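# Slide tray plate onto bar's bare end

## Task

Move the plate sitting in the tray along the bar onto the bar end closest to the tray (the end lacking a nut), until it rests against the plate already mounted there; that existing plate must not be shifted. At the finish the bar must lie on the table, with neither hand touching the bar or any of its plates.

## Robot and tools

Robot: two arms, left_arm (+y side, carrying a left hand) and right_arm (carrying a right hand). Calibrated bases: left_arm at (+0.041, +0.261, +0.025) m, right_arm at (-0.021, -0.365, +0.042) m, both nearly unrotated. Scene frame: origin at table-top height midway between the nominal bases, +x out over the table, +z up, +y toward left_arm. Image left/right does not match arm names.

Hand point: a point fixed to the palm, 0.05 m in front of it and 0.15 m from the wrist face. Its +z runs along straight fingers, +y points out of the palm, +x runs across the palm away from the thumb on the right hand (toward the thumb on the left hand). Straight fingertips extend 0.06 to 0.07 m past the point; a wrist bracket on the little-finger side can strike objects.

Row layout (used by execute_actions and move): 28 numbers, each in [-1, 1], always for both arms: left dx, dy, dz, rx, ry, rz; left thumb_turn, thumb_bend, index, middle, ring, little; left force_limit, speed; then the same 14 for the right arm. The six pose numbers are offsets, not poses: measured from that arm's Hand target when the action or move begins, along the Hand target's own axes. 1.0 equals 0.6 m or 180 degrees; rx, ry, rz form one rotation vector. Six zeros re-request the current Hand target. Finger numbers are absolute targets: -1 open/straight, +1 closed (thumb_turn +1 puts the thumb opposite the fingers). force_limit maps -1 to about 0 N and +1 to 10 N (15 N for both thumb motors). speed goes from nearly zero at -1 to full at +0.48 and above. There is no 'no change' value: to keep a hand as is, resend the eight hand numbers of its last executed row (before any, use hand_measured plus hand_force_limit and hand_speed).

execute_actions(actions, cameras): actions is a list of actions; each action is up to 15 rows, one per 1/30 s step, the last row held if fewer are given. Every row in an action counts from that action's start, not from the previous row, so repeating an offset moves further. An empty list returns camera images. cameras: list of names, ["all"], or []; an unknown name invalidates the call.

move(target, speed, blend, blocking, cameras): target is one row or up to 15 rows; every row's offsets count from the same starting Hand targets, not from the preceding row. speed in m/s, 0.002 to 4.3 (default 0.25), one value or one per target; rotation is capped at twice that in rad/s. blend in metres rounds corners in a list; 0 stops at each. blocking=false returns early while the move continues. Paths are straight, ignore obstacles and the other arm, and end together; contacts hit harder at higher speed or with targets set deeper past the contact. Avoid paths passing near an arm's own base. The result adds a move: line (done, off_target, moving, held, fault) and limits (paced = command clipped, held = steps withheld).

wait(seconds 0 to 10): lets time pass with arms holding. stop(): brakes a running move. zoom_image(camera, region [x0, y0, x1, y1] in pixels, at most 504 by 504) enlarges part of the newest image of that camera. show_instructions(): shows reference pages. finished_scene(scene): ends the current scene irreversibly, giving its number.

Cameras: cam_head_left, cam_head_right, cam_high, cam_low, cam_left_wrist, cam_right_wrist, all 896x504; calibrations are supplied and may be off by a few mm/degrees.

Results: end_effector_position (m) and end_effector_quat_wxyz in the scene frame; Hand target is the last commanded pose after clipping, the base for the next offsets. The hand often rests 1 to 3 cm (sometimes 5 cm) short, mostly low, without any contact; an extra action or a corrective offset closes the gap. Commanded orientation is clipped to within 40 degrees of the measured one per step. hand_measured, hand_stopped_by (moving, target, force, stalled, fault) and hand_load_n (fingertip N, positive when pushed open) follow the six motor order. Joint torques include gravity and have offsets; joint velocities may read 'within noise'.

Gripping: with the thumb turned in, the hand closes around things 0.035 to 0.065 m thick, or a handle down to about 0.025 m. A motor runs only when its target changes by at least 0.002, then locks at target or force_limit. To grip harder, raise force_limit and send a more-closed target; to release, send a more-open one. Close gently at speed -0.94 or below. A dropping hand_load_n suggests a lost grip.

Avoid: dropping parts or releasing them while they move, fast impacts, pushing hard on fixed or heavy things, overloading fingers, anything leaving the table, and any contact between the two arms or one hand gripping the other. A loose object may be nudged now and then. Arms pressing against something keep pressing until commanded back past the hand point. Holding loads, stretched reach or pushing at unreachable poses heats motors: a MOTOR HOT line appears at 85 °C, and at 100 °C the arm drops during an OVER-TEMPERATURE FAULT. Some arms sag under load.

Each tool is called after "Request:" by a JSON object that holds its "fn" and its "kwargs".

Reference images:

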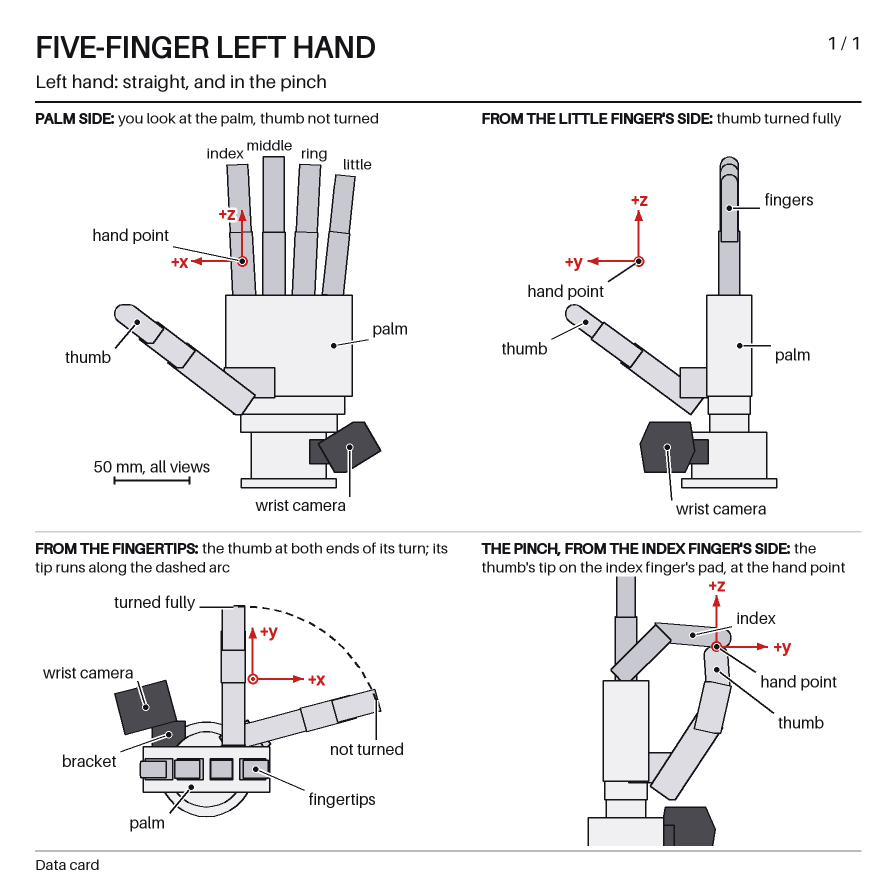

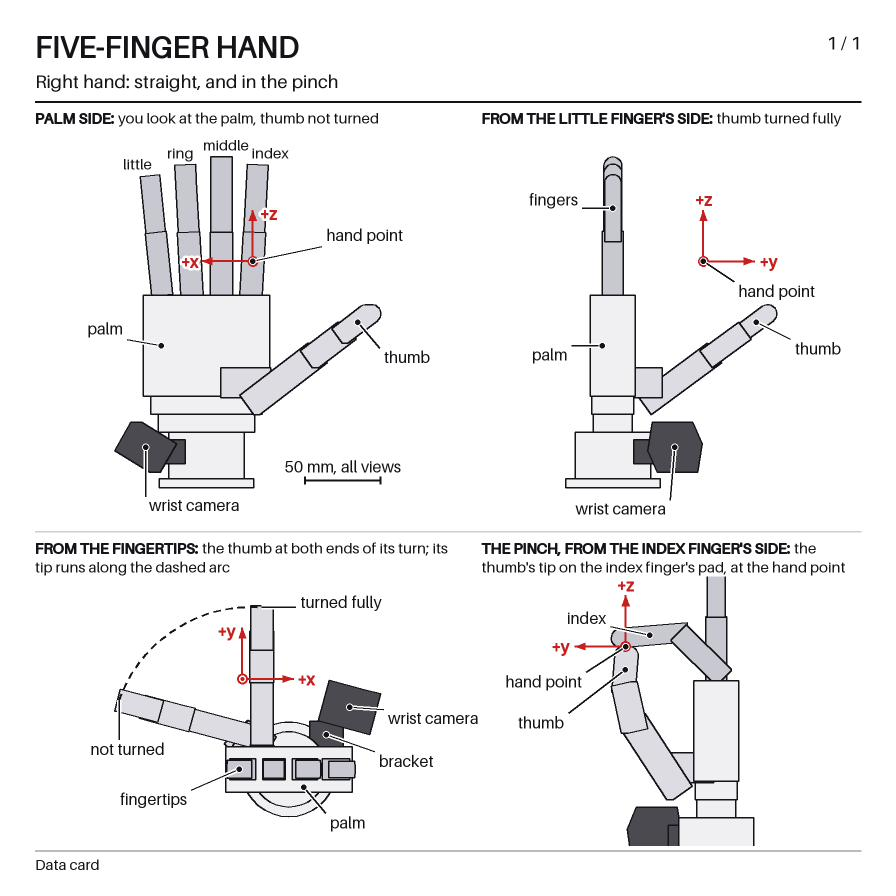

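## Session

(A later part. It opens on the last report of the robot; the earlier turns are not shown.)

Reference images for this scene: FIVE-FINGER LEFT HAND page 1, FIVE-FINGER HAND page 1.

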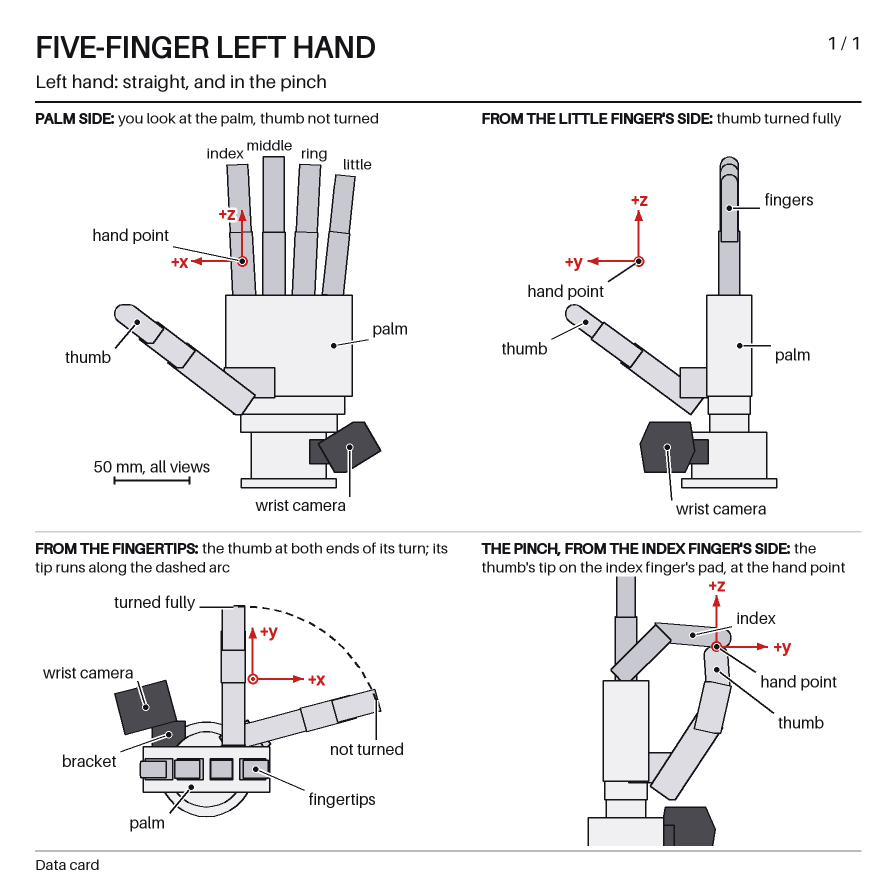

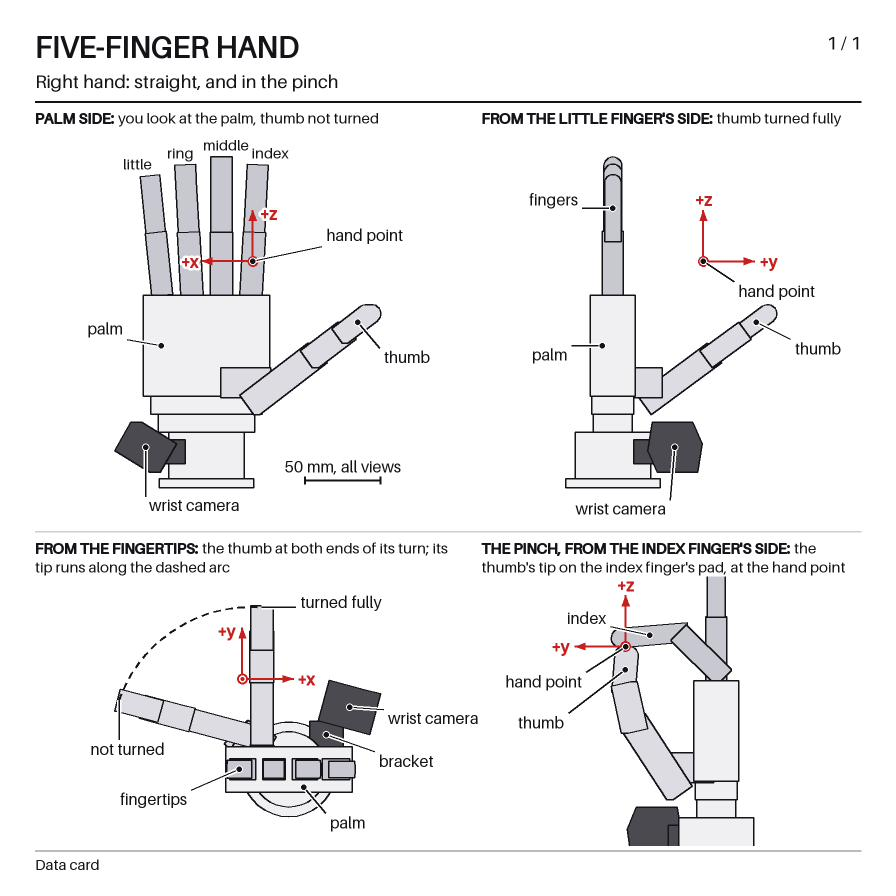

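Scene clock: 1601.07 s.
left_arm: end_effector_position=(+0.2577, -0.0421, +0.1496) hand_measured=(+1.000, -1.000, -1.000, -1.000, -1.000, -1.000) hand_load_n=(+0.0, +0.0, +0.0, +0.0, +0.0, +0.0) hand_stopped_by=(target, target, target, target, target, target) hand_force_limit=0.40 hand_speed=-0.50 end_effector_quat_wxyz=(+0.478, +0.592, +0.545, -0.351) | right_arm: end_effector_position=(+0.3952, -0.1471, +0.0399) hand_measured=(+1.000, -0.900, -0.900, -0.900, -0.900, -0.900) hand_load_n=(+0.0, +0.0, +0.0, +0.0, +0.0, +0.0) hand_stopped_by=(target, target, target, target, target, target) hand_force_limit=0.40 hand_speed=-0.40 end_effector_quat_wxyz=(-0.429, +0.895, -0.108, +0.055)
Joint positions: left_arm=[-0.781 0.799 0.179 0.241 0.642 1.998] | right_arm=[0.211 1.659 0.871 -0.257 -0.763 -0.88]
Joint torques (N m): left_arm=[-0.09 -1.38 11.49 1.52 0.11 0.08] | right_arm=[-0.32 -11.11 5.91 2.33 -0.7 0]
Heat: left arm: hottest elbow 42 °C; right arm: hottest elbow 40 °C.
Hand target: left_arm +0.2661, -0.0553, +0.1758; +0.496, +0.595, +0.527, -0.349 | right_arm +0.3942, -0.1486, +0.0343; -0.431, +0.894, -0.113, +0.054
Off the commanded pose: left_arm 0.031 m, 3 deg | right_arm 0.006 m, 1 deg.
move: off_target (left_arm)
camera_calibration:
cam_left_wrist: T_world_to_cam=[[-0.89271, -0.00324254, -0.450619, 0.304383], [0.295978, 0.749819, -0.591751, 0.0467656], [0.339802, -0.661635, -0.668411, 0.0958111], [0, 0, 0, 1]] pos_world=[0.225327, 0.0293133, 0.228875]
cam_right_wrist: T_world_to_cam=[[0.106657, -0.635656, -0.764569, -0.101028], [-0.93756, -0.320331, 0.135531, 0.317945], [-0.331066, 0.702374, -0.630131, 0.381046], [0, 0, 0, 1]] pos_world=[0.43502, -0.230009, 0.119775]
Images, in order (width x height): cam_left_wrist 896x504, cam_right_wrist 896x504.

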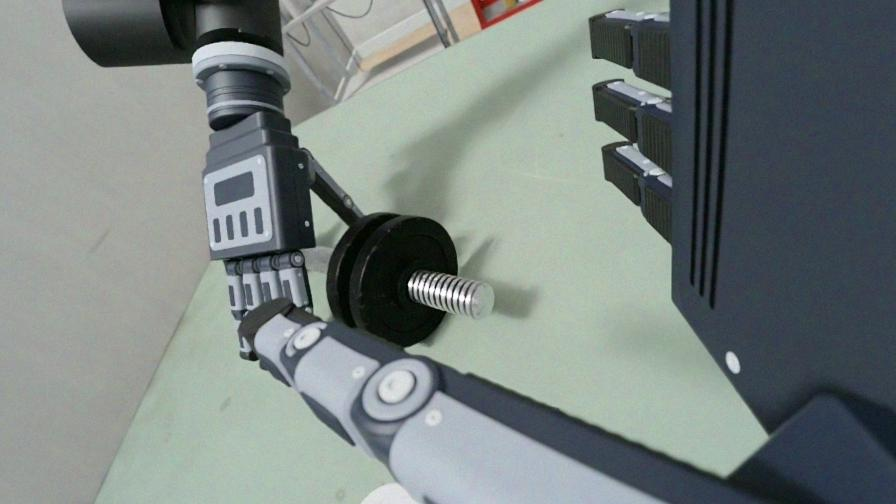

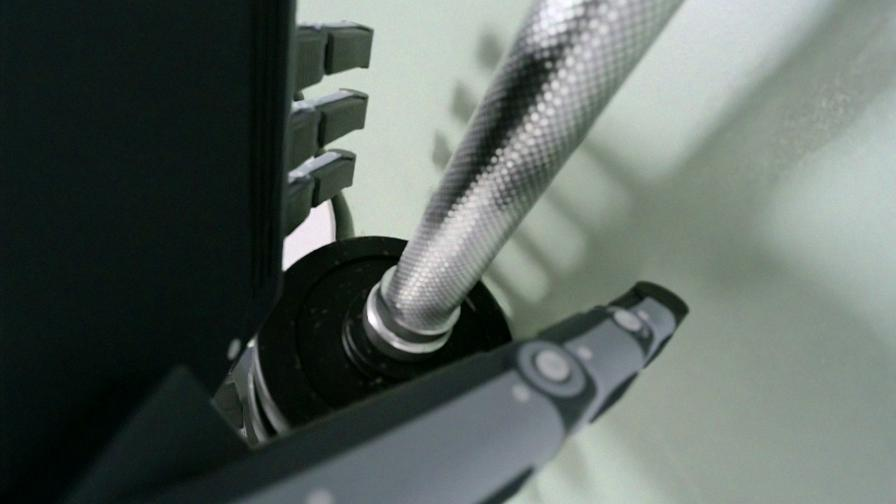

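Request:
{"fn": "move", "kwargs": {"target": [[0, 0, 0, 0, 0, 0, 1, -1, -1, -1, -1, -1, 0.4, -0.5, -0.0055, 0.0203, 0.001, 0, 0, 0, 1, -0.9, -0.9, -0.9, -0.9, -0.9, 0.4, -0.4],[0, 0, 0, 0, 0, 0, 1, -1, -1, -1, -1, -1, 0.4, -0.5, -0.0055, 0.0203, 0.001, 0, 0, 0, 1, 0.56, 0.64, 0.64, 0.74, 0.74, 0.4, -0.8]], "speed": 0.06, "cameras": ["cam_right_wrist","cam_left_wrist","cam_head_right","cam_head_left"]}}

Request:
{"fn": "zoom_image", "kwargs": {"camera": "cam_head_right", "region": [470, 310, 530, 380]}}

Request:
{"fn": "zoom_image", "kwargs": {"camera": "cam_left_wrist", "region": [220, 190, 510, 350]}}

Scene clock: 1614.53 s.
left_arm: end_effector_position=(+0.2577, -0.0421, +0.1496) hand_measured=(+1.000, -1.000, -1.000, -1.000, -1.000, -1.000) hand_load_n=(+0.5, +0.0, +0.0, +0.0, +0.0, +0.0) hand_stopped_by=(target, target, target, target, target, target) hand_force_limit=0.40 hand_speed=-0.50 end_effector_quat_wxyz=(+0.478, +0.592, +0.545, -0.351) | right_arm: end_effector_position=(+0.3867, -0.1539, +0.0227) hand_measured=(+1.000, -0.262, +0.372, +0.298, +0.522, +0.740) hand_load_n=(+2.0, +13.5, +9.5, +10.0, +0.0, +4.0) hand_stopped_by=(target, force, force, force, force, moving) hand_force_limit=0.40 hand_speed=-0.80 end_effector_quat_wxyz=(-0.427, +0.896, -0.115, +0.048)
Joint positions: left_arm=[-0.781 0.799 0.179 0.241 0.642 1.998] | right_arm=[0.199 1.683 0.843 -0.228 -0.767 -0.884]
Joint torques (N m): left_arm=[0.21 -1.2 11.56 1.5 0.11 0.08] | right_arm=[-0.56 -11.99 6.02 2.06 -0.75 -0.09]
Heat: left arm: hottest elbow 42 °C; right arm: hottest elbow 39 °C.
Hand target: left_arm +0.2661, -0.0553, +0.1758; +0.496, +0.595, +0.527, -0.349 | right_arm +0.3891, -0.1546, +0.0243; -0.431, +0.894, -0.113, +0.054
Off the commanded pose: left_arm 0.031 m, 3 deg | right_arm 0.003 m, 1 deg.
move: off_target (left_arm)
camera_calibration:
cam_left_wrist: T_world_to_cam=[[-0.89271, -0.00324254, -0.450619, 0.304383], [0.295978, 0.749819, -0.591751, 0.0467656], [0.339802, -0.661635, -0.668411, 0.0958111], [0, 0, 0, 1]] pos_world=[0.225327, 0.0293133, 0.228875]
cam_right_wrist: T_world_to_cam=[[0.0868084, -0.638241, -0.764926, -0.110315], [-0.936724, -0.313675, 0.15542, 0.310383], [-0.339134, 0.703033, -0.625086, 0.375164], [0, 0, 0, 1]] pos_world=[0.42755, -0.236801, 0.101887]
Images, in order (width x height): cam_head_left 896x504, cam_head_right 896x504, cam_left_wrist 896x504, cam_right_wrist 896x504.

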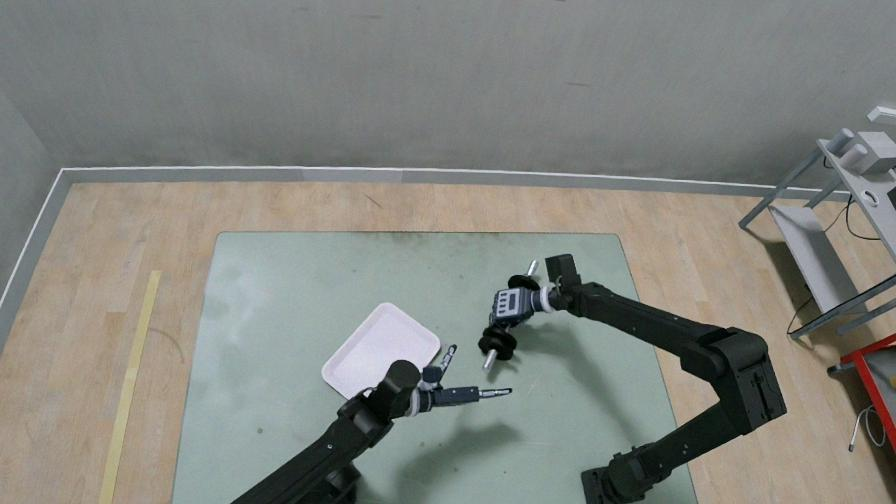

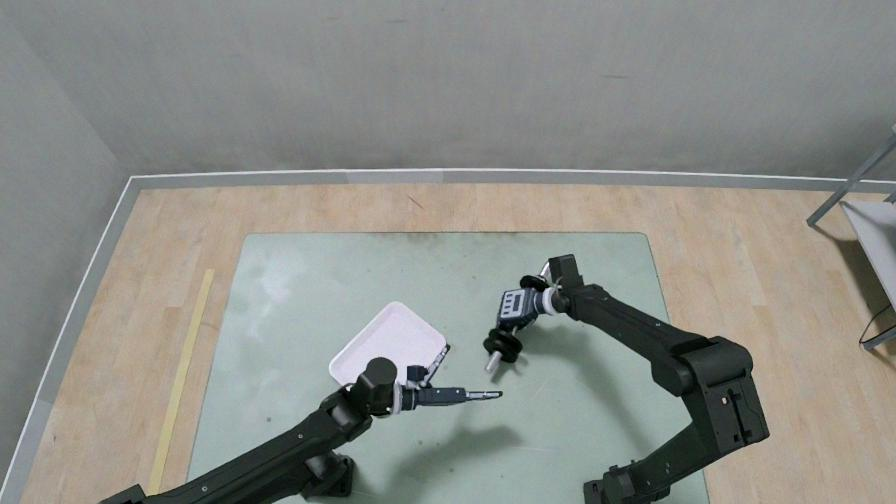

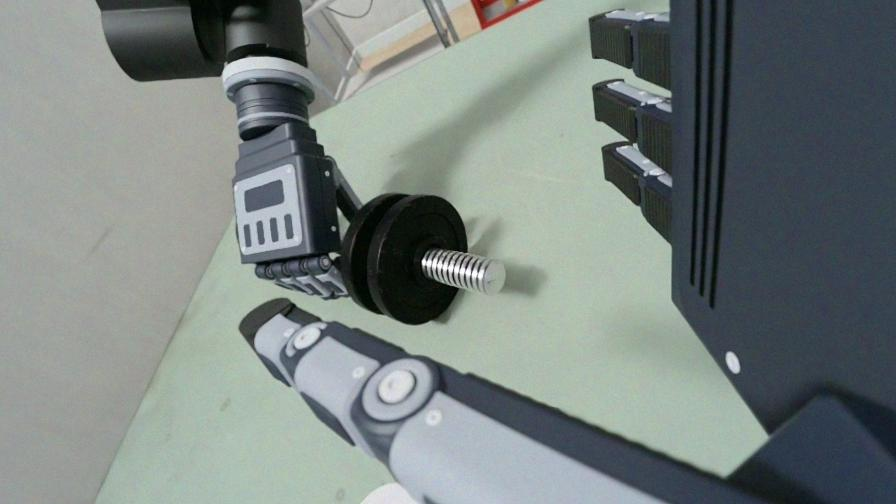

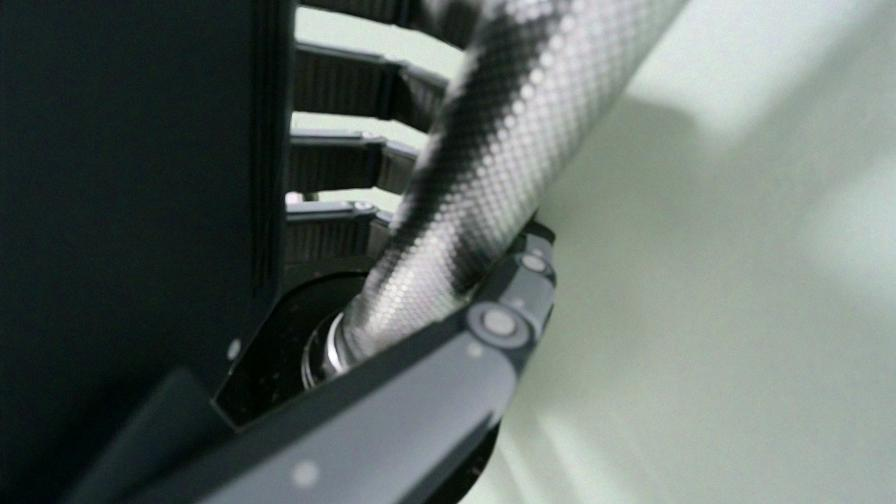

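Scaled by 7.200.

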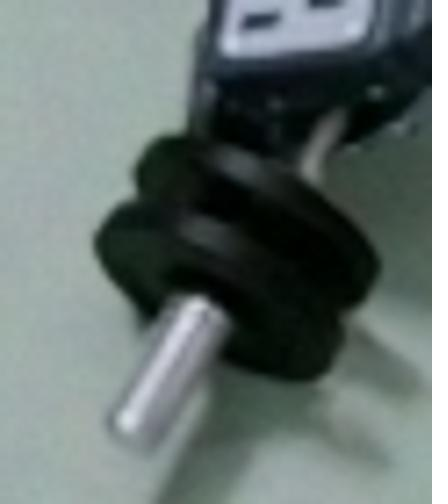

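Scaled by 1.738.

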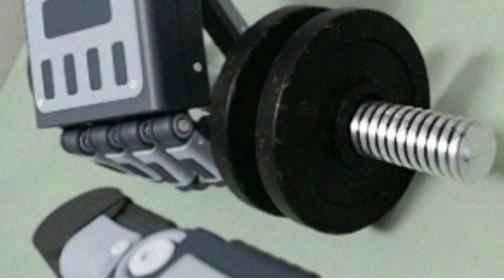

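Request:
{"fn": "zoom_image", "kwargs": {"camera": "cam_head_right", "region": [450, 240, 570, 390]}}

Request:
{"fn": "zoom_image", "kwargs": {"camera": "cam_head_left", "region": [450, 240, 570, 390]}}

Request:
{"fn": "zoom_image", "kwargs": {"camera": "cam_right_wrist", "region": [200, 240, 420, 460]}}

Scaled by 3.360.

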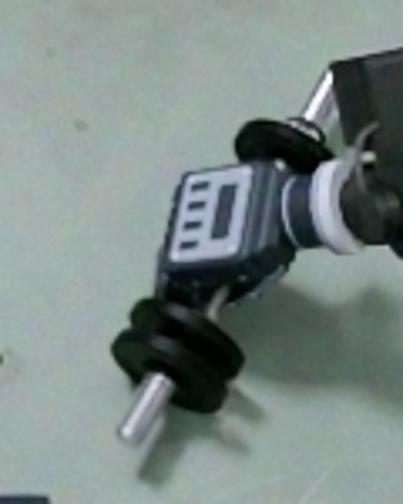

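Scaled by 3.360.

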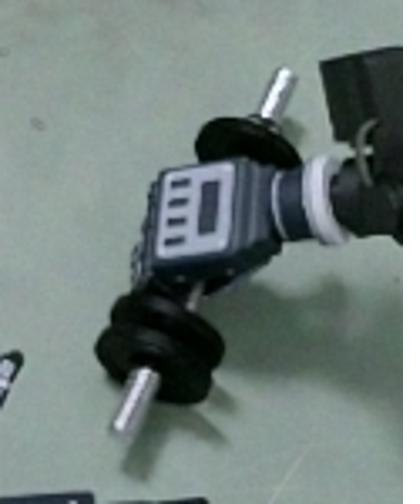

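Scaled by 2.291.

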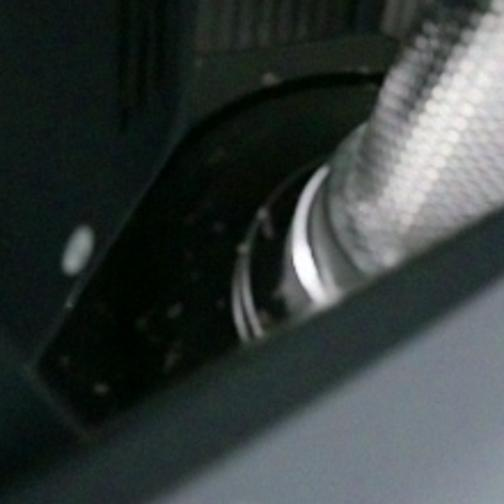

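Request:
{"fn": "move", "kwargs": {"target": [0.1655, -0.0668, 0.098, -0.0078, 0.0018, -0.0022, 1, -1, -1, -1, -1, -1, 0.4, -0.5, 0, 0, 0, 0, 0, 0, 1, 0.56, 0.64, 0.64, 0.74, 0.74, 0.4, -0.8], "speed": 0.1, "cameras": ["cam_left_wrist","cam_head_right","cam_head_left","cam_high"]}}

Request:
{"fn": "zoom_image", "kwargs": {"camera": "cam_head_right", "region": [430, 300, 540, 420]}}

Request:
{"fn": "zoom_image", "kwargs": {"camera": "cam_high", "region": [320, 190, 400, 280]}}

Scene clock: 1651.10 s.
left_arm: end_effector_position=(+0.2561, -0.0836, +0.0578) hand_measured=(+1.000, -1.000, -1.000, -1.000, -1.000, -1.000) hand_load_n=(+0.0, +0.0, +0.0, +0.0, +0.0, +0.0) hand_stopped_by=(target, target, target, target, target, target) hand_force_limit=0.40 hand_speed=-0.50 end_effector_quat_wxyz=(+0.500, +0.591, +0.536, -0.338) | right_arm: end_effector_position=(+0.3867, -0.1539, +0.0227) hand_measured=(+1.000, -0.262, +0.372, +0.298, +0.522, +0.740) hand_load_n=(+2.0, +13.0, +9.5, +10.5, +0.0, +3.5) hand_stopped_by=(target, force, force, force, force, target) hand_force_limit=0.40 hand_speed=-0.80 end_effector_quat_wxyz=(-0.427, +0.896, -0.115, +0.048)
Joint positions: left_arm=[-0.948 1.63 0.139 1.182 0.459 1.952] | right_arm=[0.199 1.683 0.843 -0.228 -0.767 -0.884]
Joint torques (N m): left_arm=[0.09 -4.66 1.91 2.74 0.04 -0.21] | right_arm=[-0.44 -12.16 5.96 2.1 -0.74 -0.08]
Heat: left arm: hottest elbow 42 °C; right arm: hottest elbow 37 °C.
Hand target: left_arm +0.2533, -0.0857, +0.0583; +0.501, +0.589, +0.535, -0.342 | right_arm +0.3891, -0.1546, +0.0243; -0.431, +0.894, -0.113, +0.054
Off the commanded pose: left_arm 0.003 m, 1 deg | right_arm 0.003 m, 1 deg.
move: done
camera_calibration:
cam_left_wrist: T_world_to_cam=[[-0.870159, -0.0279584, -0.491978, 0.255961], [0.310236, 0.744608, -0.591027, 0.0199855], [0.382855, -0.666917, -0.639253, -0.00555668], [0, 0, 0, 1]] pos_world=[0.218654, -0.0114309, 0.134187]
Images, in order (width x height): cam_head_left 896x504, cam_head_right 896x504, cam_high 896x504, cam_left_wrist 896x504.

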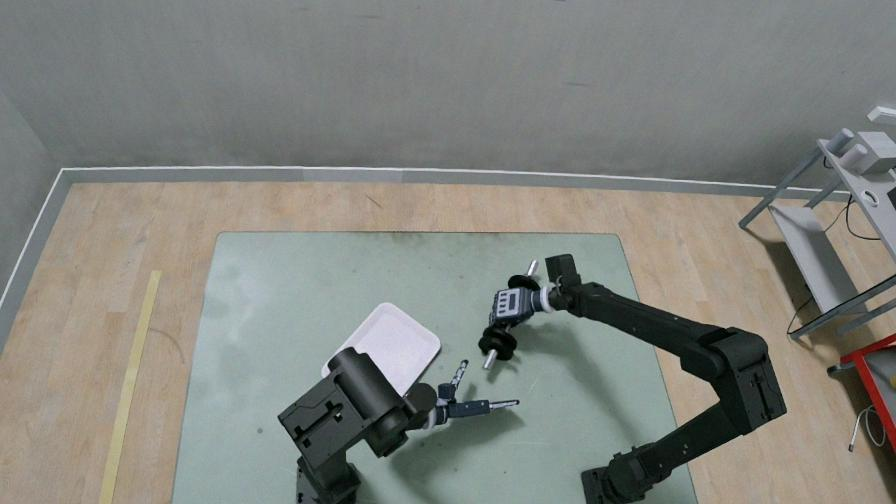

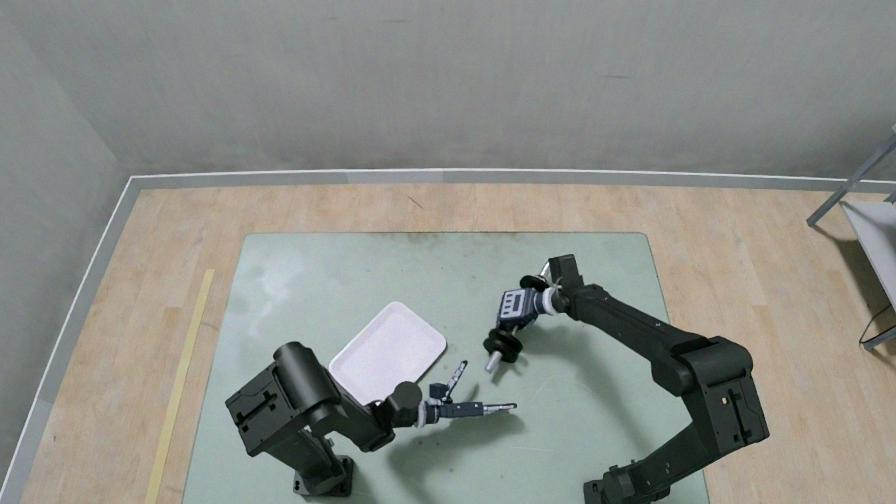

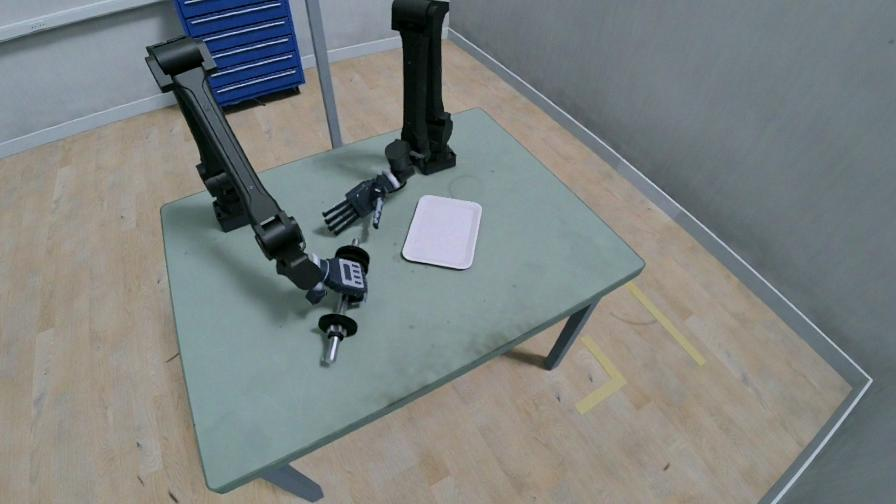

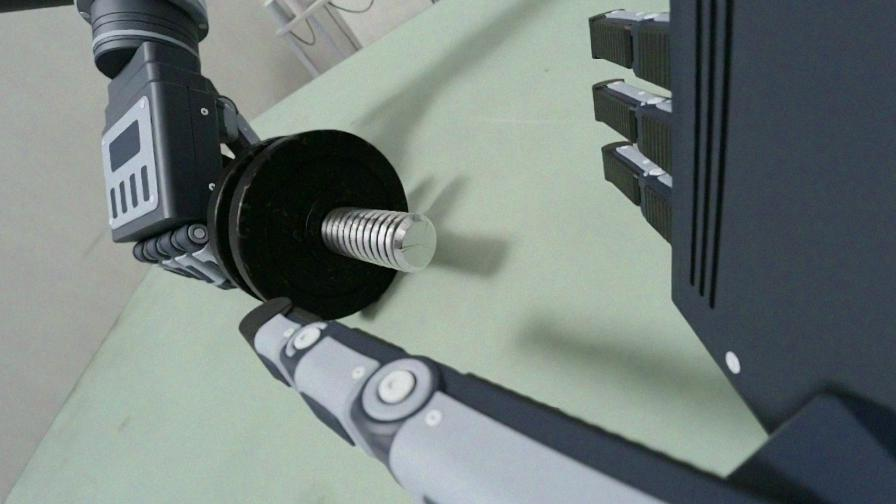

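Scaled by 4.200.

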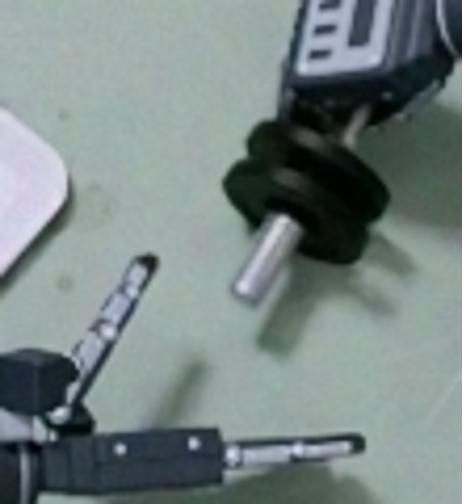

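Scaled by 5.600.

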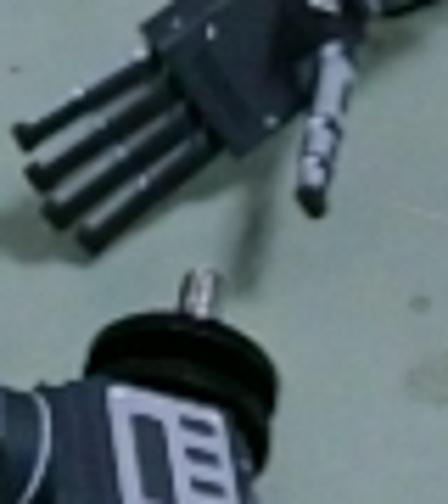

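Request:
{"fn": "move", "kwargs": {"target": [0.0135, 0.0558, 0.0495, 0, 0, 0, 1, -1, -1, -1, -1, -1, 0.4, -0.5, 0, 0, 0, 0, 0, 0, 1, 0.56, 0.64, 0.64, 0.74, 0.74, 0.4, -0.8], "speed": 0.06, "cameras": ["cam_left_wrist"]}}

Scene clock: 1663.83 s.
left_arm: end_effector_position=(+0.2847, -0.1064, +0.0513) hand_measured=(+1.000, -1.000, -1.000, -1.000, -1.000, -1.000) hand_load_n=(+0.0, +0.0, +0.0, +0.0, +0.0, +0.0) hand_stopped_by=(target, target, target, target, target, target) hand_force_limit=0.40 hand_speed=-0.50 end_effector_quat_wxyz=(+0.499, +0.587, +0.536, -0.346) | right_arm: end_effector_position=(+0.3867, -0.1539, +0.0227) hand_measured=(+1.000, -0.262, +0.372, +0.298, +0.522, +0.740) hand_load_n=(+2.0, +13.5, +9.5, +10.5, +0.0, +3.5) hand_stopped_by=(target, force, force, force, force, target) hand_force_limit=0.40 hand_speed=-0.80 end_effector_quat_wxyz=(-0.427, +0.896, -0.115, +0.048)
Joint positions: left_arm=[-0.898 1.708 0.234 1.166 0.518 1.951] | right_arm=[0.199 1.683 0.843 -0.228 -0.767 -0.884]
Joint torques (N m): left_arm=[1.49 -5.83 3.28 1.65 0.33 0.08] | right_arm=[-0.62 -12.04 5.98 2.13 -0.75 -0.08]
Heat: left arm: hottest elbow 40 °C; right arm: hottest elbow 37 °C.
Hand target: left_arm +0.2915, -0.1092, +0.0503; +0.501, +0.588, +0.535, -0.342 | right_arm +0.3891, -0.1546, +0.0243; -0.431, +0.894, -0.113, +0.054
Off the commanded pose: left_arm 0.007 m, 1 deg | right_arm 0.003 m, 1 deg.
move: done
camera_calibration:
cam_left_wrist: T_world_to_cam=[[-0.876834, -0.0288419, -0.479928, 0.278312], [0.306569, 0.735415, -0.604302, 0.0249597], [0.370375, -0.677003, -0.635994, -0.0335751], [0, 0, 0, 1]] pos_world=[0.248817, -0.0330591, 0.127299]
Images, in order (width x height): cam_left_wrist 896x504.

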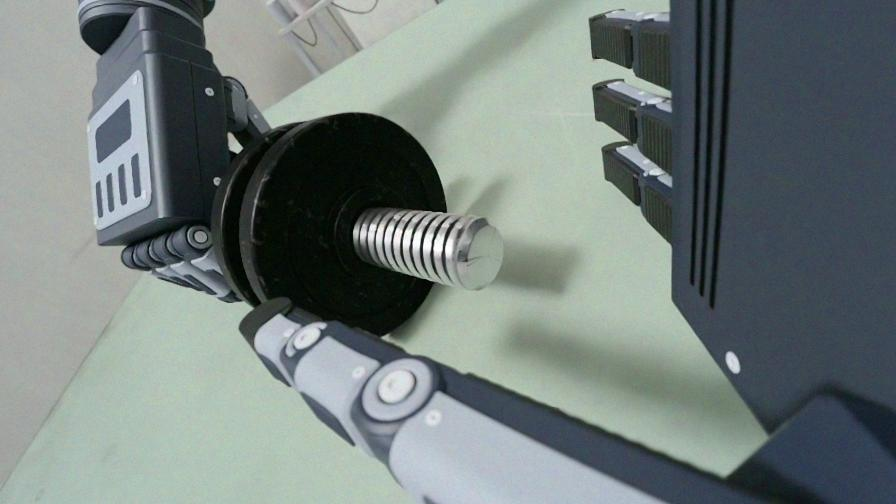

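Request:
{"fn": "move", "kwargs": {"target": [0.0028, 0.043, 0.0322, 0, 0, 0, 1, -1, -1, -1, -1, -1, 0.4, -0.5, 0, 0, 0, 0, 0, 0, 1, 0.56, 0.64, 0.64, 0.74, 0.74, 0.4, -0.8], "speed": 0.06, "cameras": ["cam_left_wrist","cam_head_right"]}}

Request:
{"fn": "zoom_image", "kwargs": {"camera": "cam_head_right", "region": [430, 310, 530, 410]}}

Scene clock: 1673.57 s.
left_arm: end_effector_position=(+0.3116, -0.1220, +0.0495) hand_measured=(+1.000, -1.000, -1.000, -1.000, -1.000, -1.000) hand_load_n=(+0.5, +0.0, +0.0, +0.0, +0.0, +0.0) hand_stopped_by=(target, target, target, target, target, target) hand_force_limit=0.40 hand_speed=-0.50 end_effector_quat_wxyz=(+0.497, +0.587, +0.537, -0.347) | right_arm: end_effector_position=(+0.3867, -0.1539, +0.0227) hand_measured=(+1.000, -0.262, +0.372, +0.298, +0.522, +0.740) hand_load_n=(+2.5, +13.5, +9.5, +10.5, +0.5, +3.5) hand_stopped_by=(target, force, force, force, force, target) hand_force_limit=0.40 hand_speed=-0.80 end_effector_quat_wxyz=(-0.427, +0.896, -0.115, +0.048)
Joint positions: left_arm=[-0.857 1.733 0.313 1.103 0.557 1.965] | right_arm=[0.199 1.683 0.843 -0.228 -0.767 -0.884]
Joint torques (N m): left_arm=[1.55 -6.48 3.85 1.63 0.33 0.03] | right_arm=[-0.32 -12.1 6 2.1 -0.75 -0.08]
Heat: left arm: hottest elbow 39 °C; right arm: hottest elbow 36 °C.
Hand target: left_arm +0.3193, -0.1252, +0.0492; +0.500, +0.588, +0.535, -0.342 | right_arm +0.3891, -0.1546, +0.0243; -0.431, +0.894, -0.113, +0.054
Off the commanded pose: left_arm 0.009 m, 1 deg | right_arm 0.003 m, 1 deg.
move: done
camera_calibration:
cam_left_wrist: T_world_to_cam=[[-0.878172, -0.028279, -0.477509, 0.30085], [0.304656, 0.736537, -0.603902, 0.0278655], [0.368781, -0.675806, -0.63819, -0.0545111], [0, 0, 0, 1]] pos_world=[0.275811, -0.0488552, 0.125698]
Images, in order (width x height): cam_head_right 896x504, cam_left_wrist 896x504.

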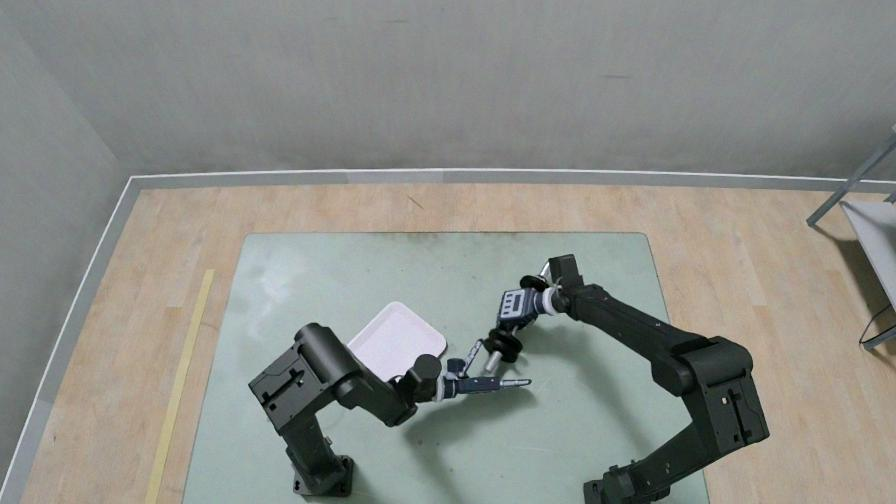

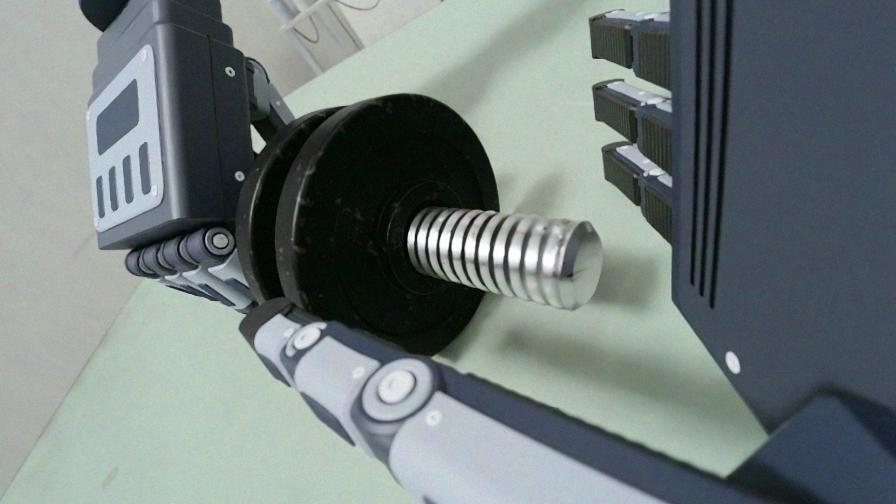

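Scaled by 5.040.

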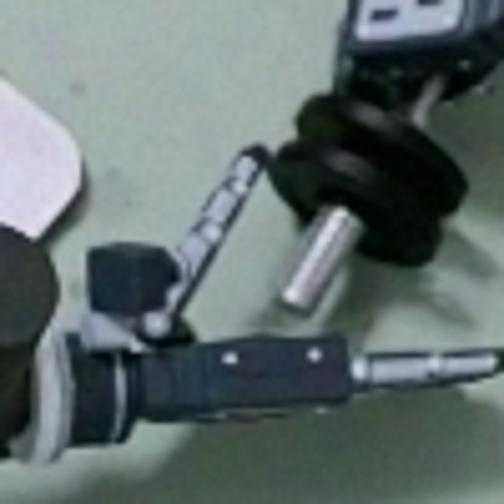

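Request:
{"fn": "move", "kwargs": {"target": [[-0.0013, 0.0042, 0.0041, 0, 0, 0, 1, -1, -0.6, -0.6, -1, -1, 0, 0.3, 0, 0, 0, 0, 0, 0, 1, 0.56, 0.64, 0.64, 0.74, 0.74, 0.4, -0.8],[-0.0013, 0.0042, 0.0041, 0, 0, 0, 1, -1, -0.25, -0.25, -1, -1, -0.4, -0.85, 0, 0, 0, 0, 0, 0, 1, 0.56, 0.64, 0.64, 0.74, 0.74, 0.4, -0.8]], "speed": 0.04, "cameras": ["cam_left_wrist","cam_head_right"]}}

Request:
{"fn": "zoom_image", "kwargs": {"camera": "cam_head_right", "region": [430, 310, 530, 410]}}

Scene clock: 1690.70 s.
left_arm: end_effector_position=(+0.3123, -0.1248, +0.0488) hand_measured=(+1.000, -1.000, -0.250, -0.250, -1.000, -1.000) hand_load_n=(+0.0, +0.0, +0.0, +1.5, +0.0, +0.0) hand_stopped_by=(target, target, target, target, target, target) hand_force_limit=-0.40 hand_speed=-0.85 end_effector_quat_wxyz=(+0.495, +0.589, +0.535, -0.349) | right_arm: end_effector_position=(+0.3868, -0.1539, +0.0227) hand_measured=(+1.000, -0.262, +0.372, +0.298, +0.522, +0.740) hand_load_n=(+2.0, +13.5, +9.5, +10.5, +0.0, +4.0) hand_stopped_by=(target, force, force, force, force, target) hand_force_limit=0.40 hand_speed=-0.80 end_effector_quat_wxyz=(-0.427, +0.896, -0.115, +0.048)
Joint positions: left_arm=[-0.856 1.734 0.322 1.09 0.566 1.966] | right_arm=[0.199 1.683 0.843 -0.228 -0.767 -0.885]
Joint torques (N m): left_arm=[1.55 -6.77 3.96 1.69 0.01 0.1] | right_arm=[-0.62 -11.99 5.89 2.04 -0.75 -0.08]
Heat: left arm: hottest elbow 38 °C; right arm: hottest elbow 36 °C.
Hand target: left_arm +0.3220, -0.1276, +0.0499; +0.500, +0.588, +0.535, -0.342 | right_arm +0.3891, -0.1546, +0.0243; -0.431, +0.894, -0.113, +0.054
Off the commanded pose: left_arm 0.010 m, 1 deg | right_arm 0.003 m, 1 deg.
move: done
camera_calibration:
cam_left_wrist: T_world_to_cam=[[-0.880142, -0.0203487, -0.474274, 0.302525], [0.308319, 0.735169, -0.60371, 0.0279414], [0.360957, -0.677578, -0.640779, -0.0547015], [0, 0, 0, 1]] pos_world=[0.277395, -0.0514502, 0.125297]
Images, in order (width x height): cam_head_right 896x504, cam_left_wrist 896x504.

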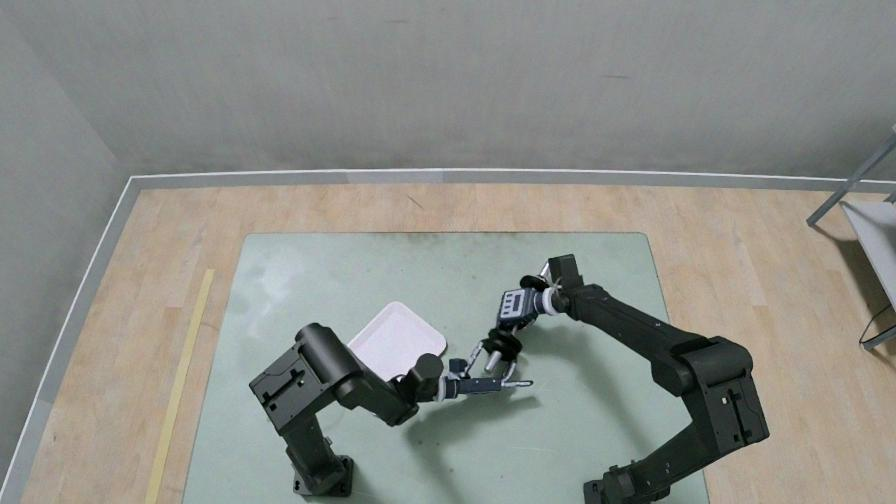

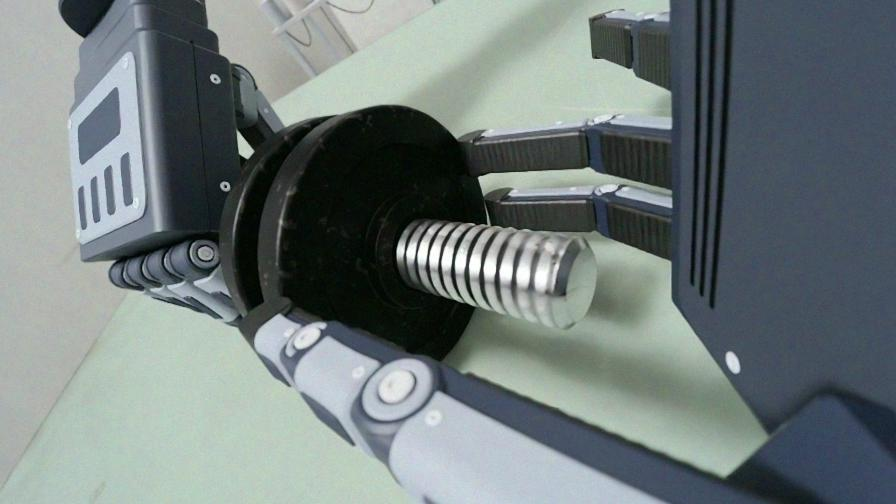

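Scaled by 5.040.

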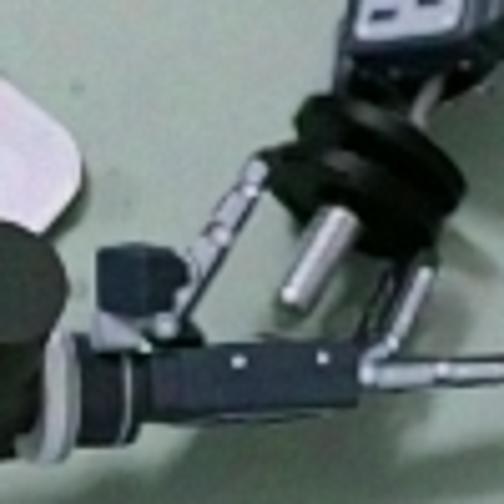

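Request:
{"fn": "move", "kwargs": {"target": [[-0.0005, -0.0278, -0.0215, 0, 0, 0, 1, -1, -0.25, -0.25, -1, -1, -0.4, -0.85, 0, 0, 0, 0, 0, 0, 1, 0.56, 0.64, 0.64, 0.74, 0.74, 0.4, -0.8],[-0.0005, -0.0278, -0.0215, 0, 0, 0, 1, -0.6, -0.25, -0.25, -1, -1, 0.2, -0.5, 0, 0, 0, 0, 0, 0, 1, 0.56, 0.64, 0.64, 0.74, 0.74, 0.4, -0.8]], "speed": 0.04, "cameras": ["cam_left_wrist","cam_head_right"]}}

Request:
{"fn": "zoom_image", "kwargs": {"camera": "cam_head_right", "region": [430, 310, 530, 410]}}

Scene clock: 1715.10 s.
left_arm: end_effector_position=(+0.3064, -0.1135, +0.0432) hand_measured=(+1.000, -0.600, -0.250, -0.250, -1.000, -1.000) hand_load_n=(+0.5, +0.0, +0.0, +0.0, +0.0, +0.0) hand_stopped_by=(target, target, target, target, target, target) hand_force_limit=0.20 hand_speed=-0.50 end_effector_quat_wxyz=(+0.492, +0.587, +0.544, -0.341) | right_arm: end_effector_position=(+0.3868, -0.1539, +0.0227) hand_measured=(+1.000, -0.262, +0.372, +0.298, +0.522, +0.740) hand_load_n=(+2.5, +13.5, +9.5, +10.0, +0.0, +3.0) hand_stopped_by=(target, force, force, force, force, target) hand_force_limit=0.40 hand_speed=-0.80 end_effector_quat_wxyz=(-0.427, +0.896, -0.115, +0.048)
Joint positions: left_arm=[-0.86 1.734 0.29 1.108 0.543 1.966] | right_arm=[0.199 1.683 0.843 -0.228 -0.767 -0.885]
Joint torques (N m): left_arm=[-0.03 -7.71 2.06 2.63 0.06 0] | right_arm=[-0.38 -11.99 6.01 2.11 -0.74 -0.09]
Heat: left arm: hottest elbow 37 °C; right arm: hottest elbow 35 °C.
Hand target: left_arm +0.3040, -0.1167, +0.0500; +0.501, +0.588, +0.535, -0.342 | right_arm +0.3891, -0.1546, +0.0243; -0.431, +0.894, -0.113, +0.054
Off the commanded pose: left_arm 0.008 m, 1 deg | right_arm 0.003 m, 1 deg.
move: done
camera_calibration:
cam_left_wrist: T_world_to_cam=[[-0.88125, -0.0291721, -0.47175, 0.294141], [0.292793, 0.74983, -0.593319, 0.0241142], [0.37104, -0.660987, -0.652246, -0.0491928], [0, 0, 0, 1]] pos_world=[0.270404, -0.0420166, 0.120983]
Images, in order (width x height): cam_head_right 896x504, cam_left_wrist 896x504.

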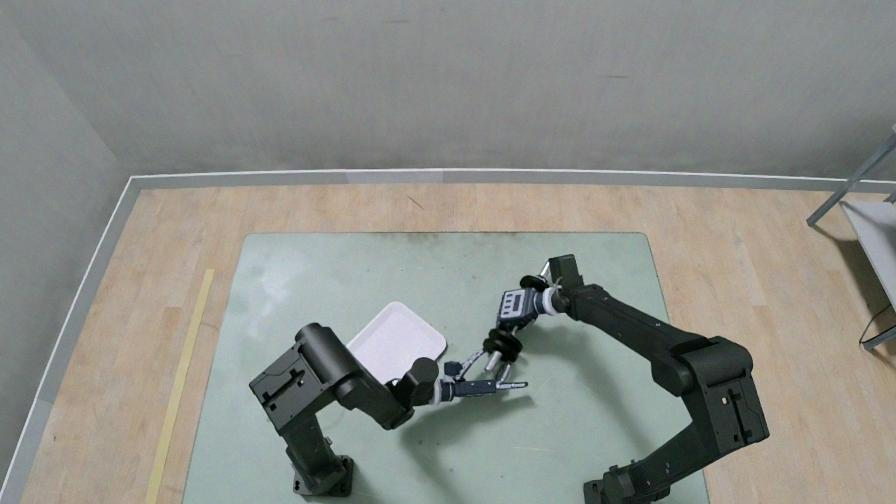

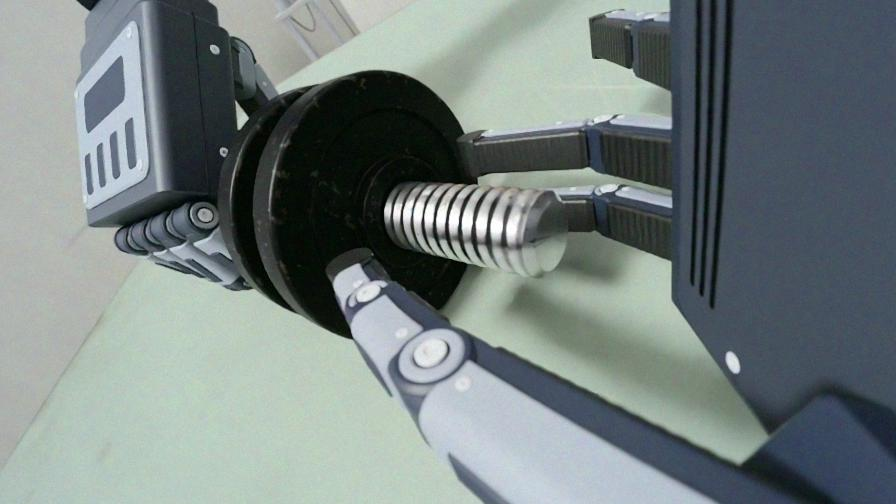

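Scaled by 5.040.

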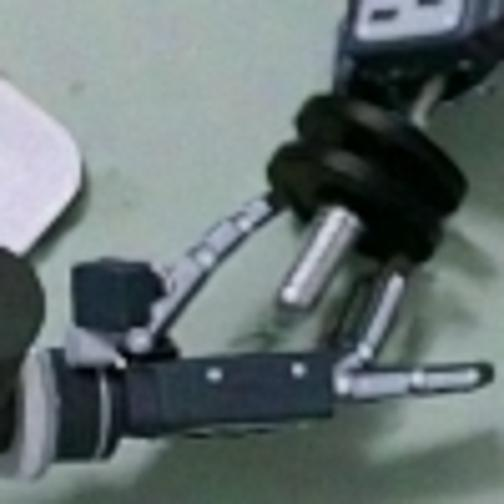

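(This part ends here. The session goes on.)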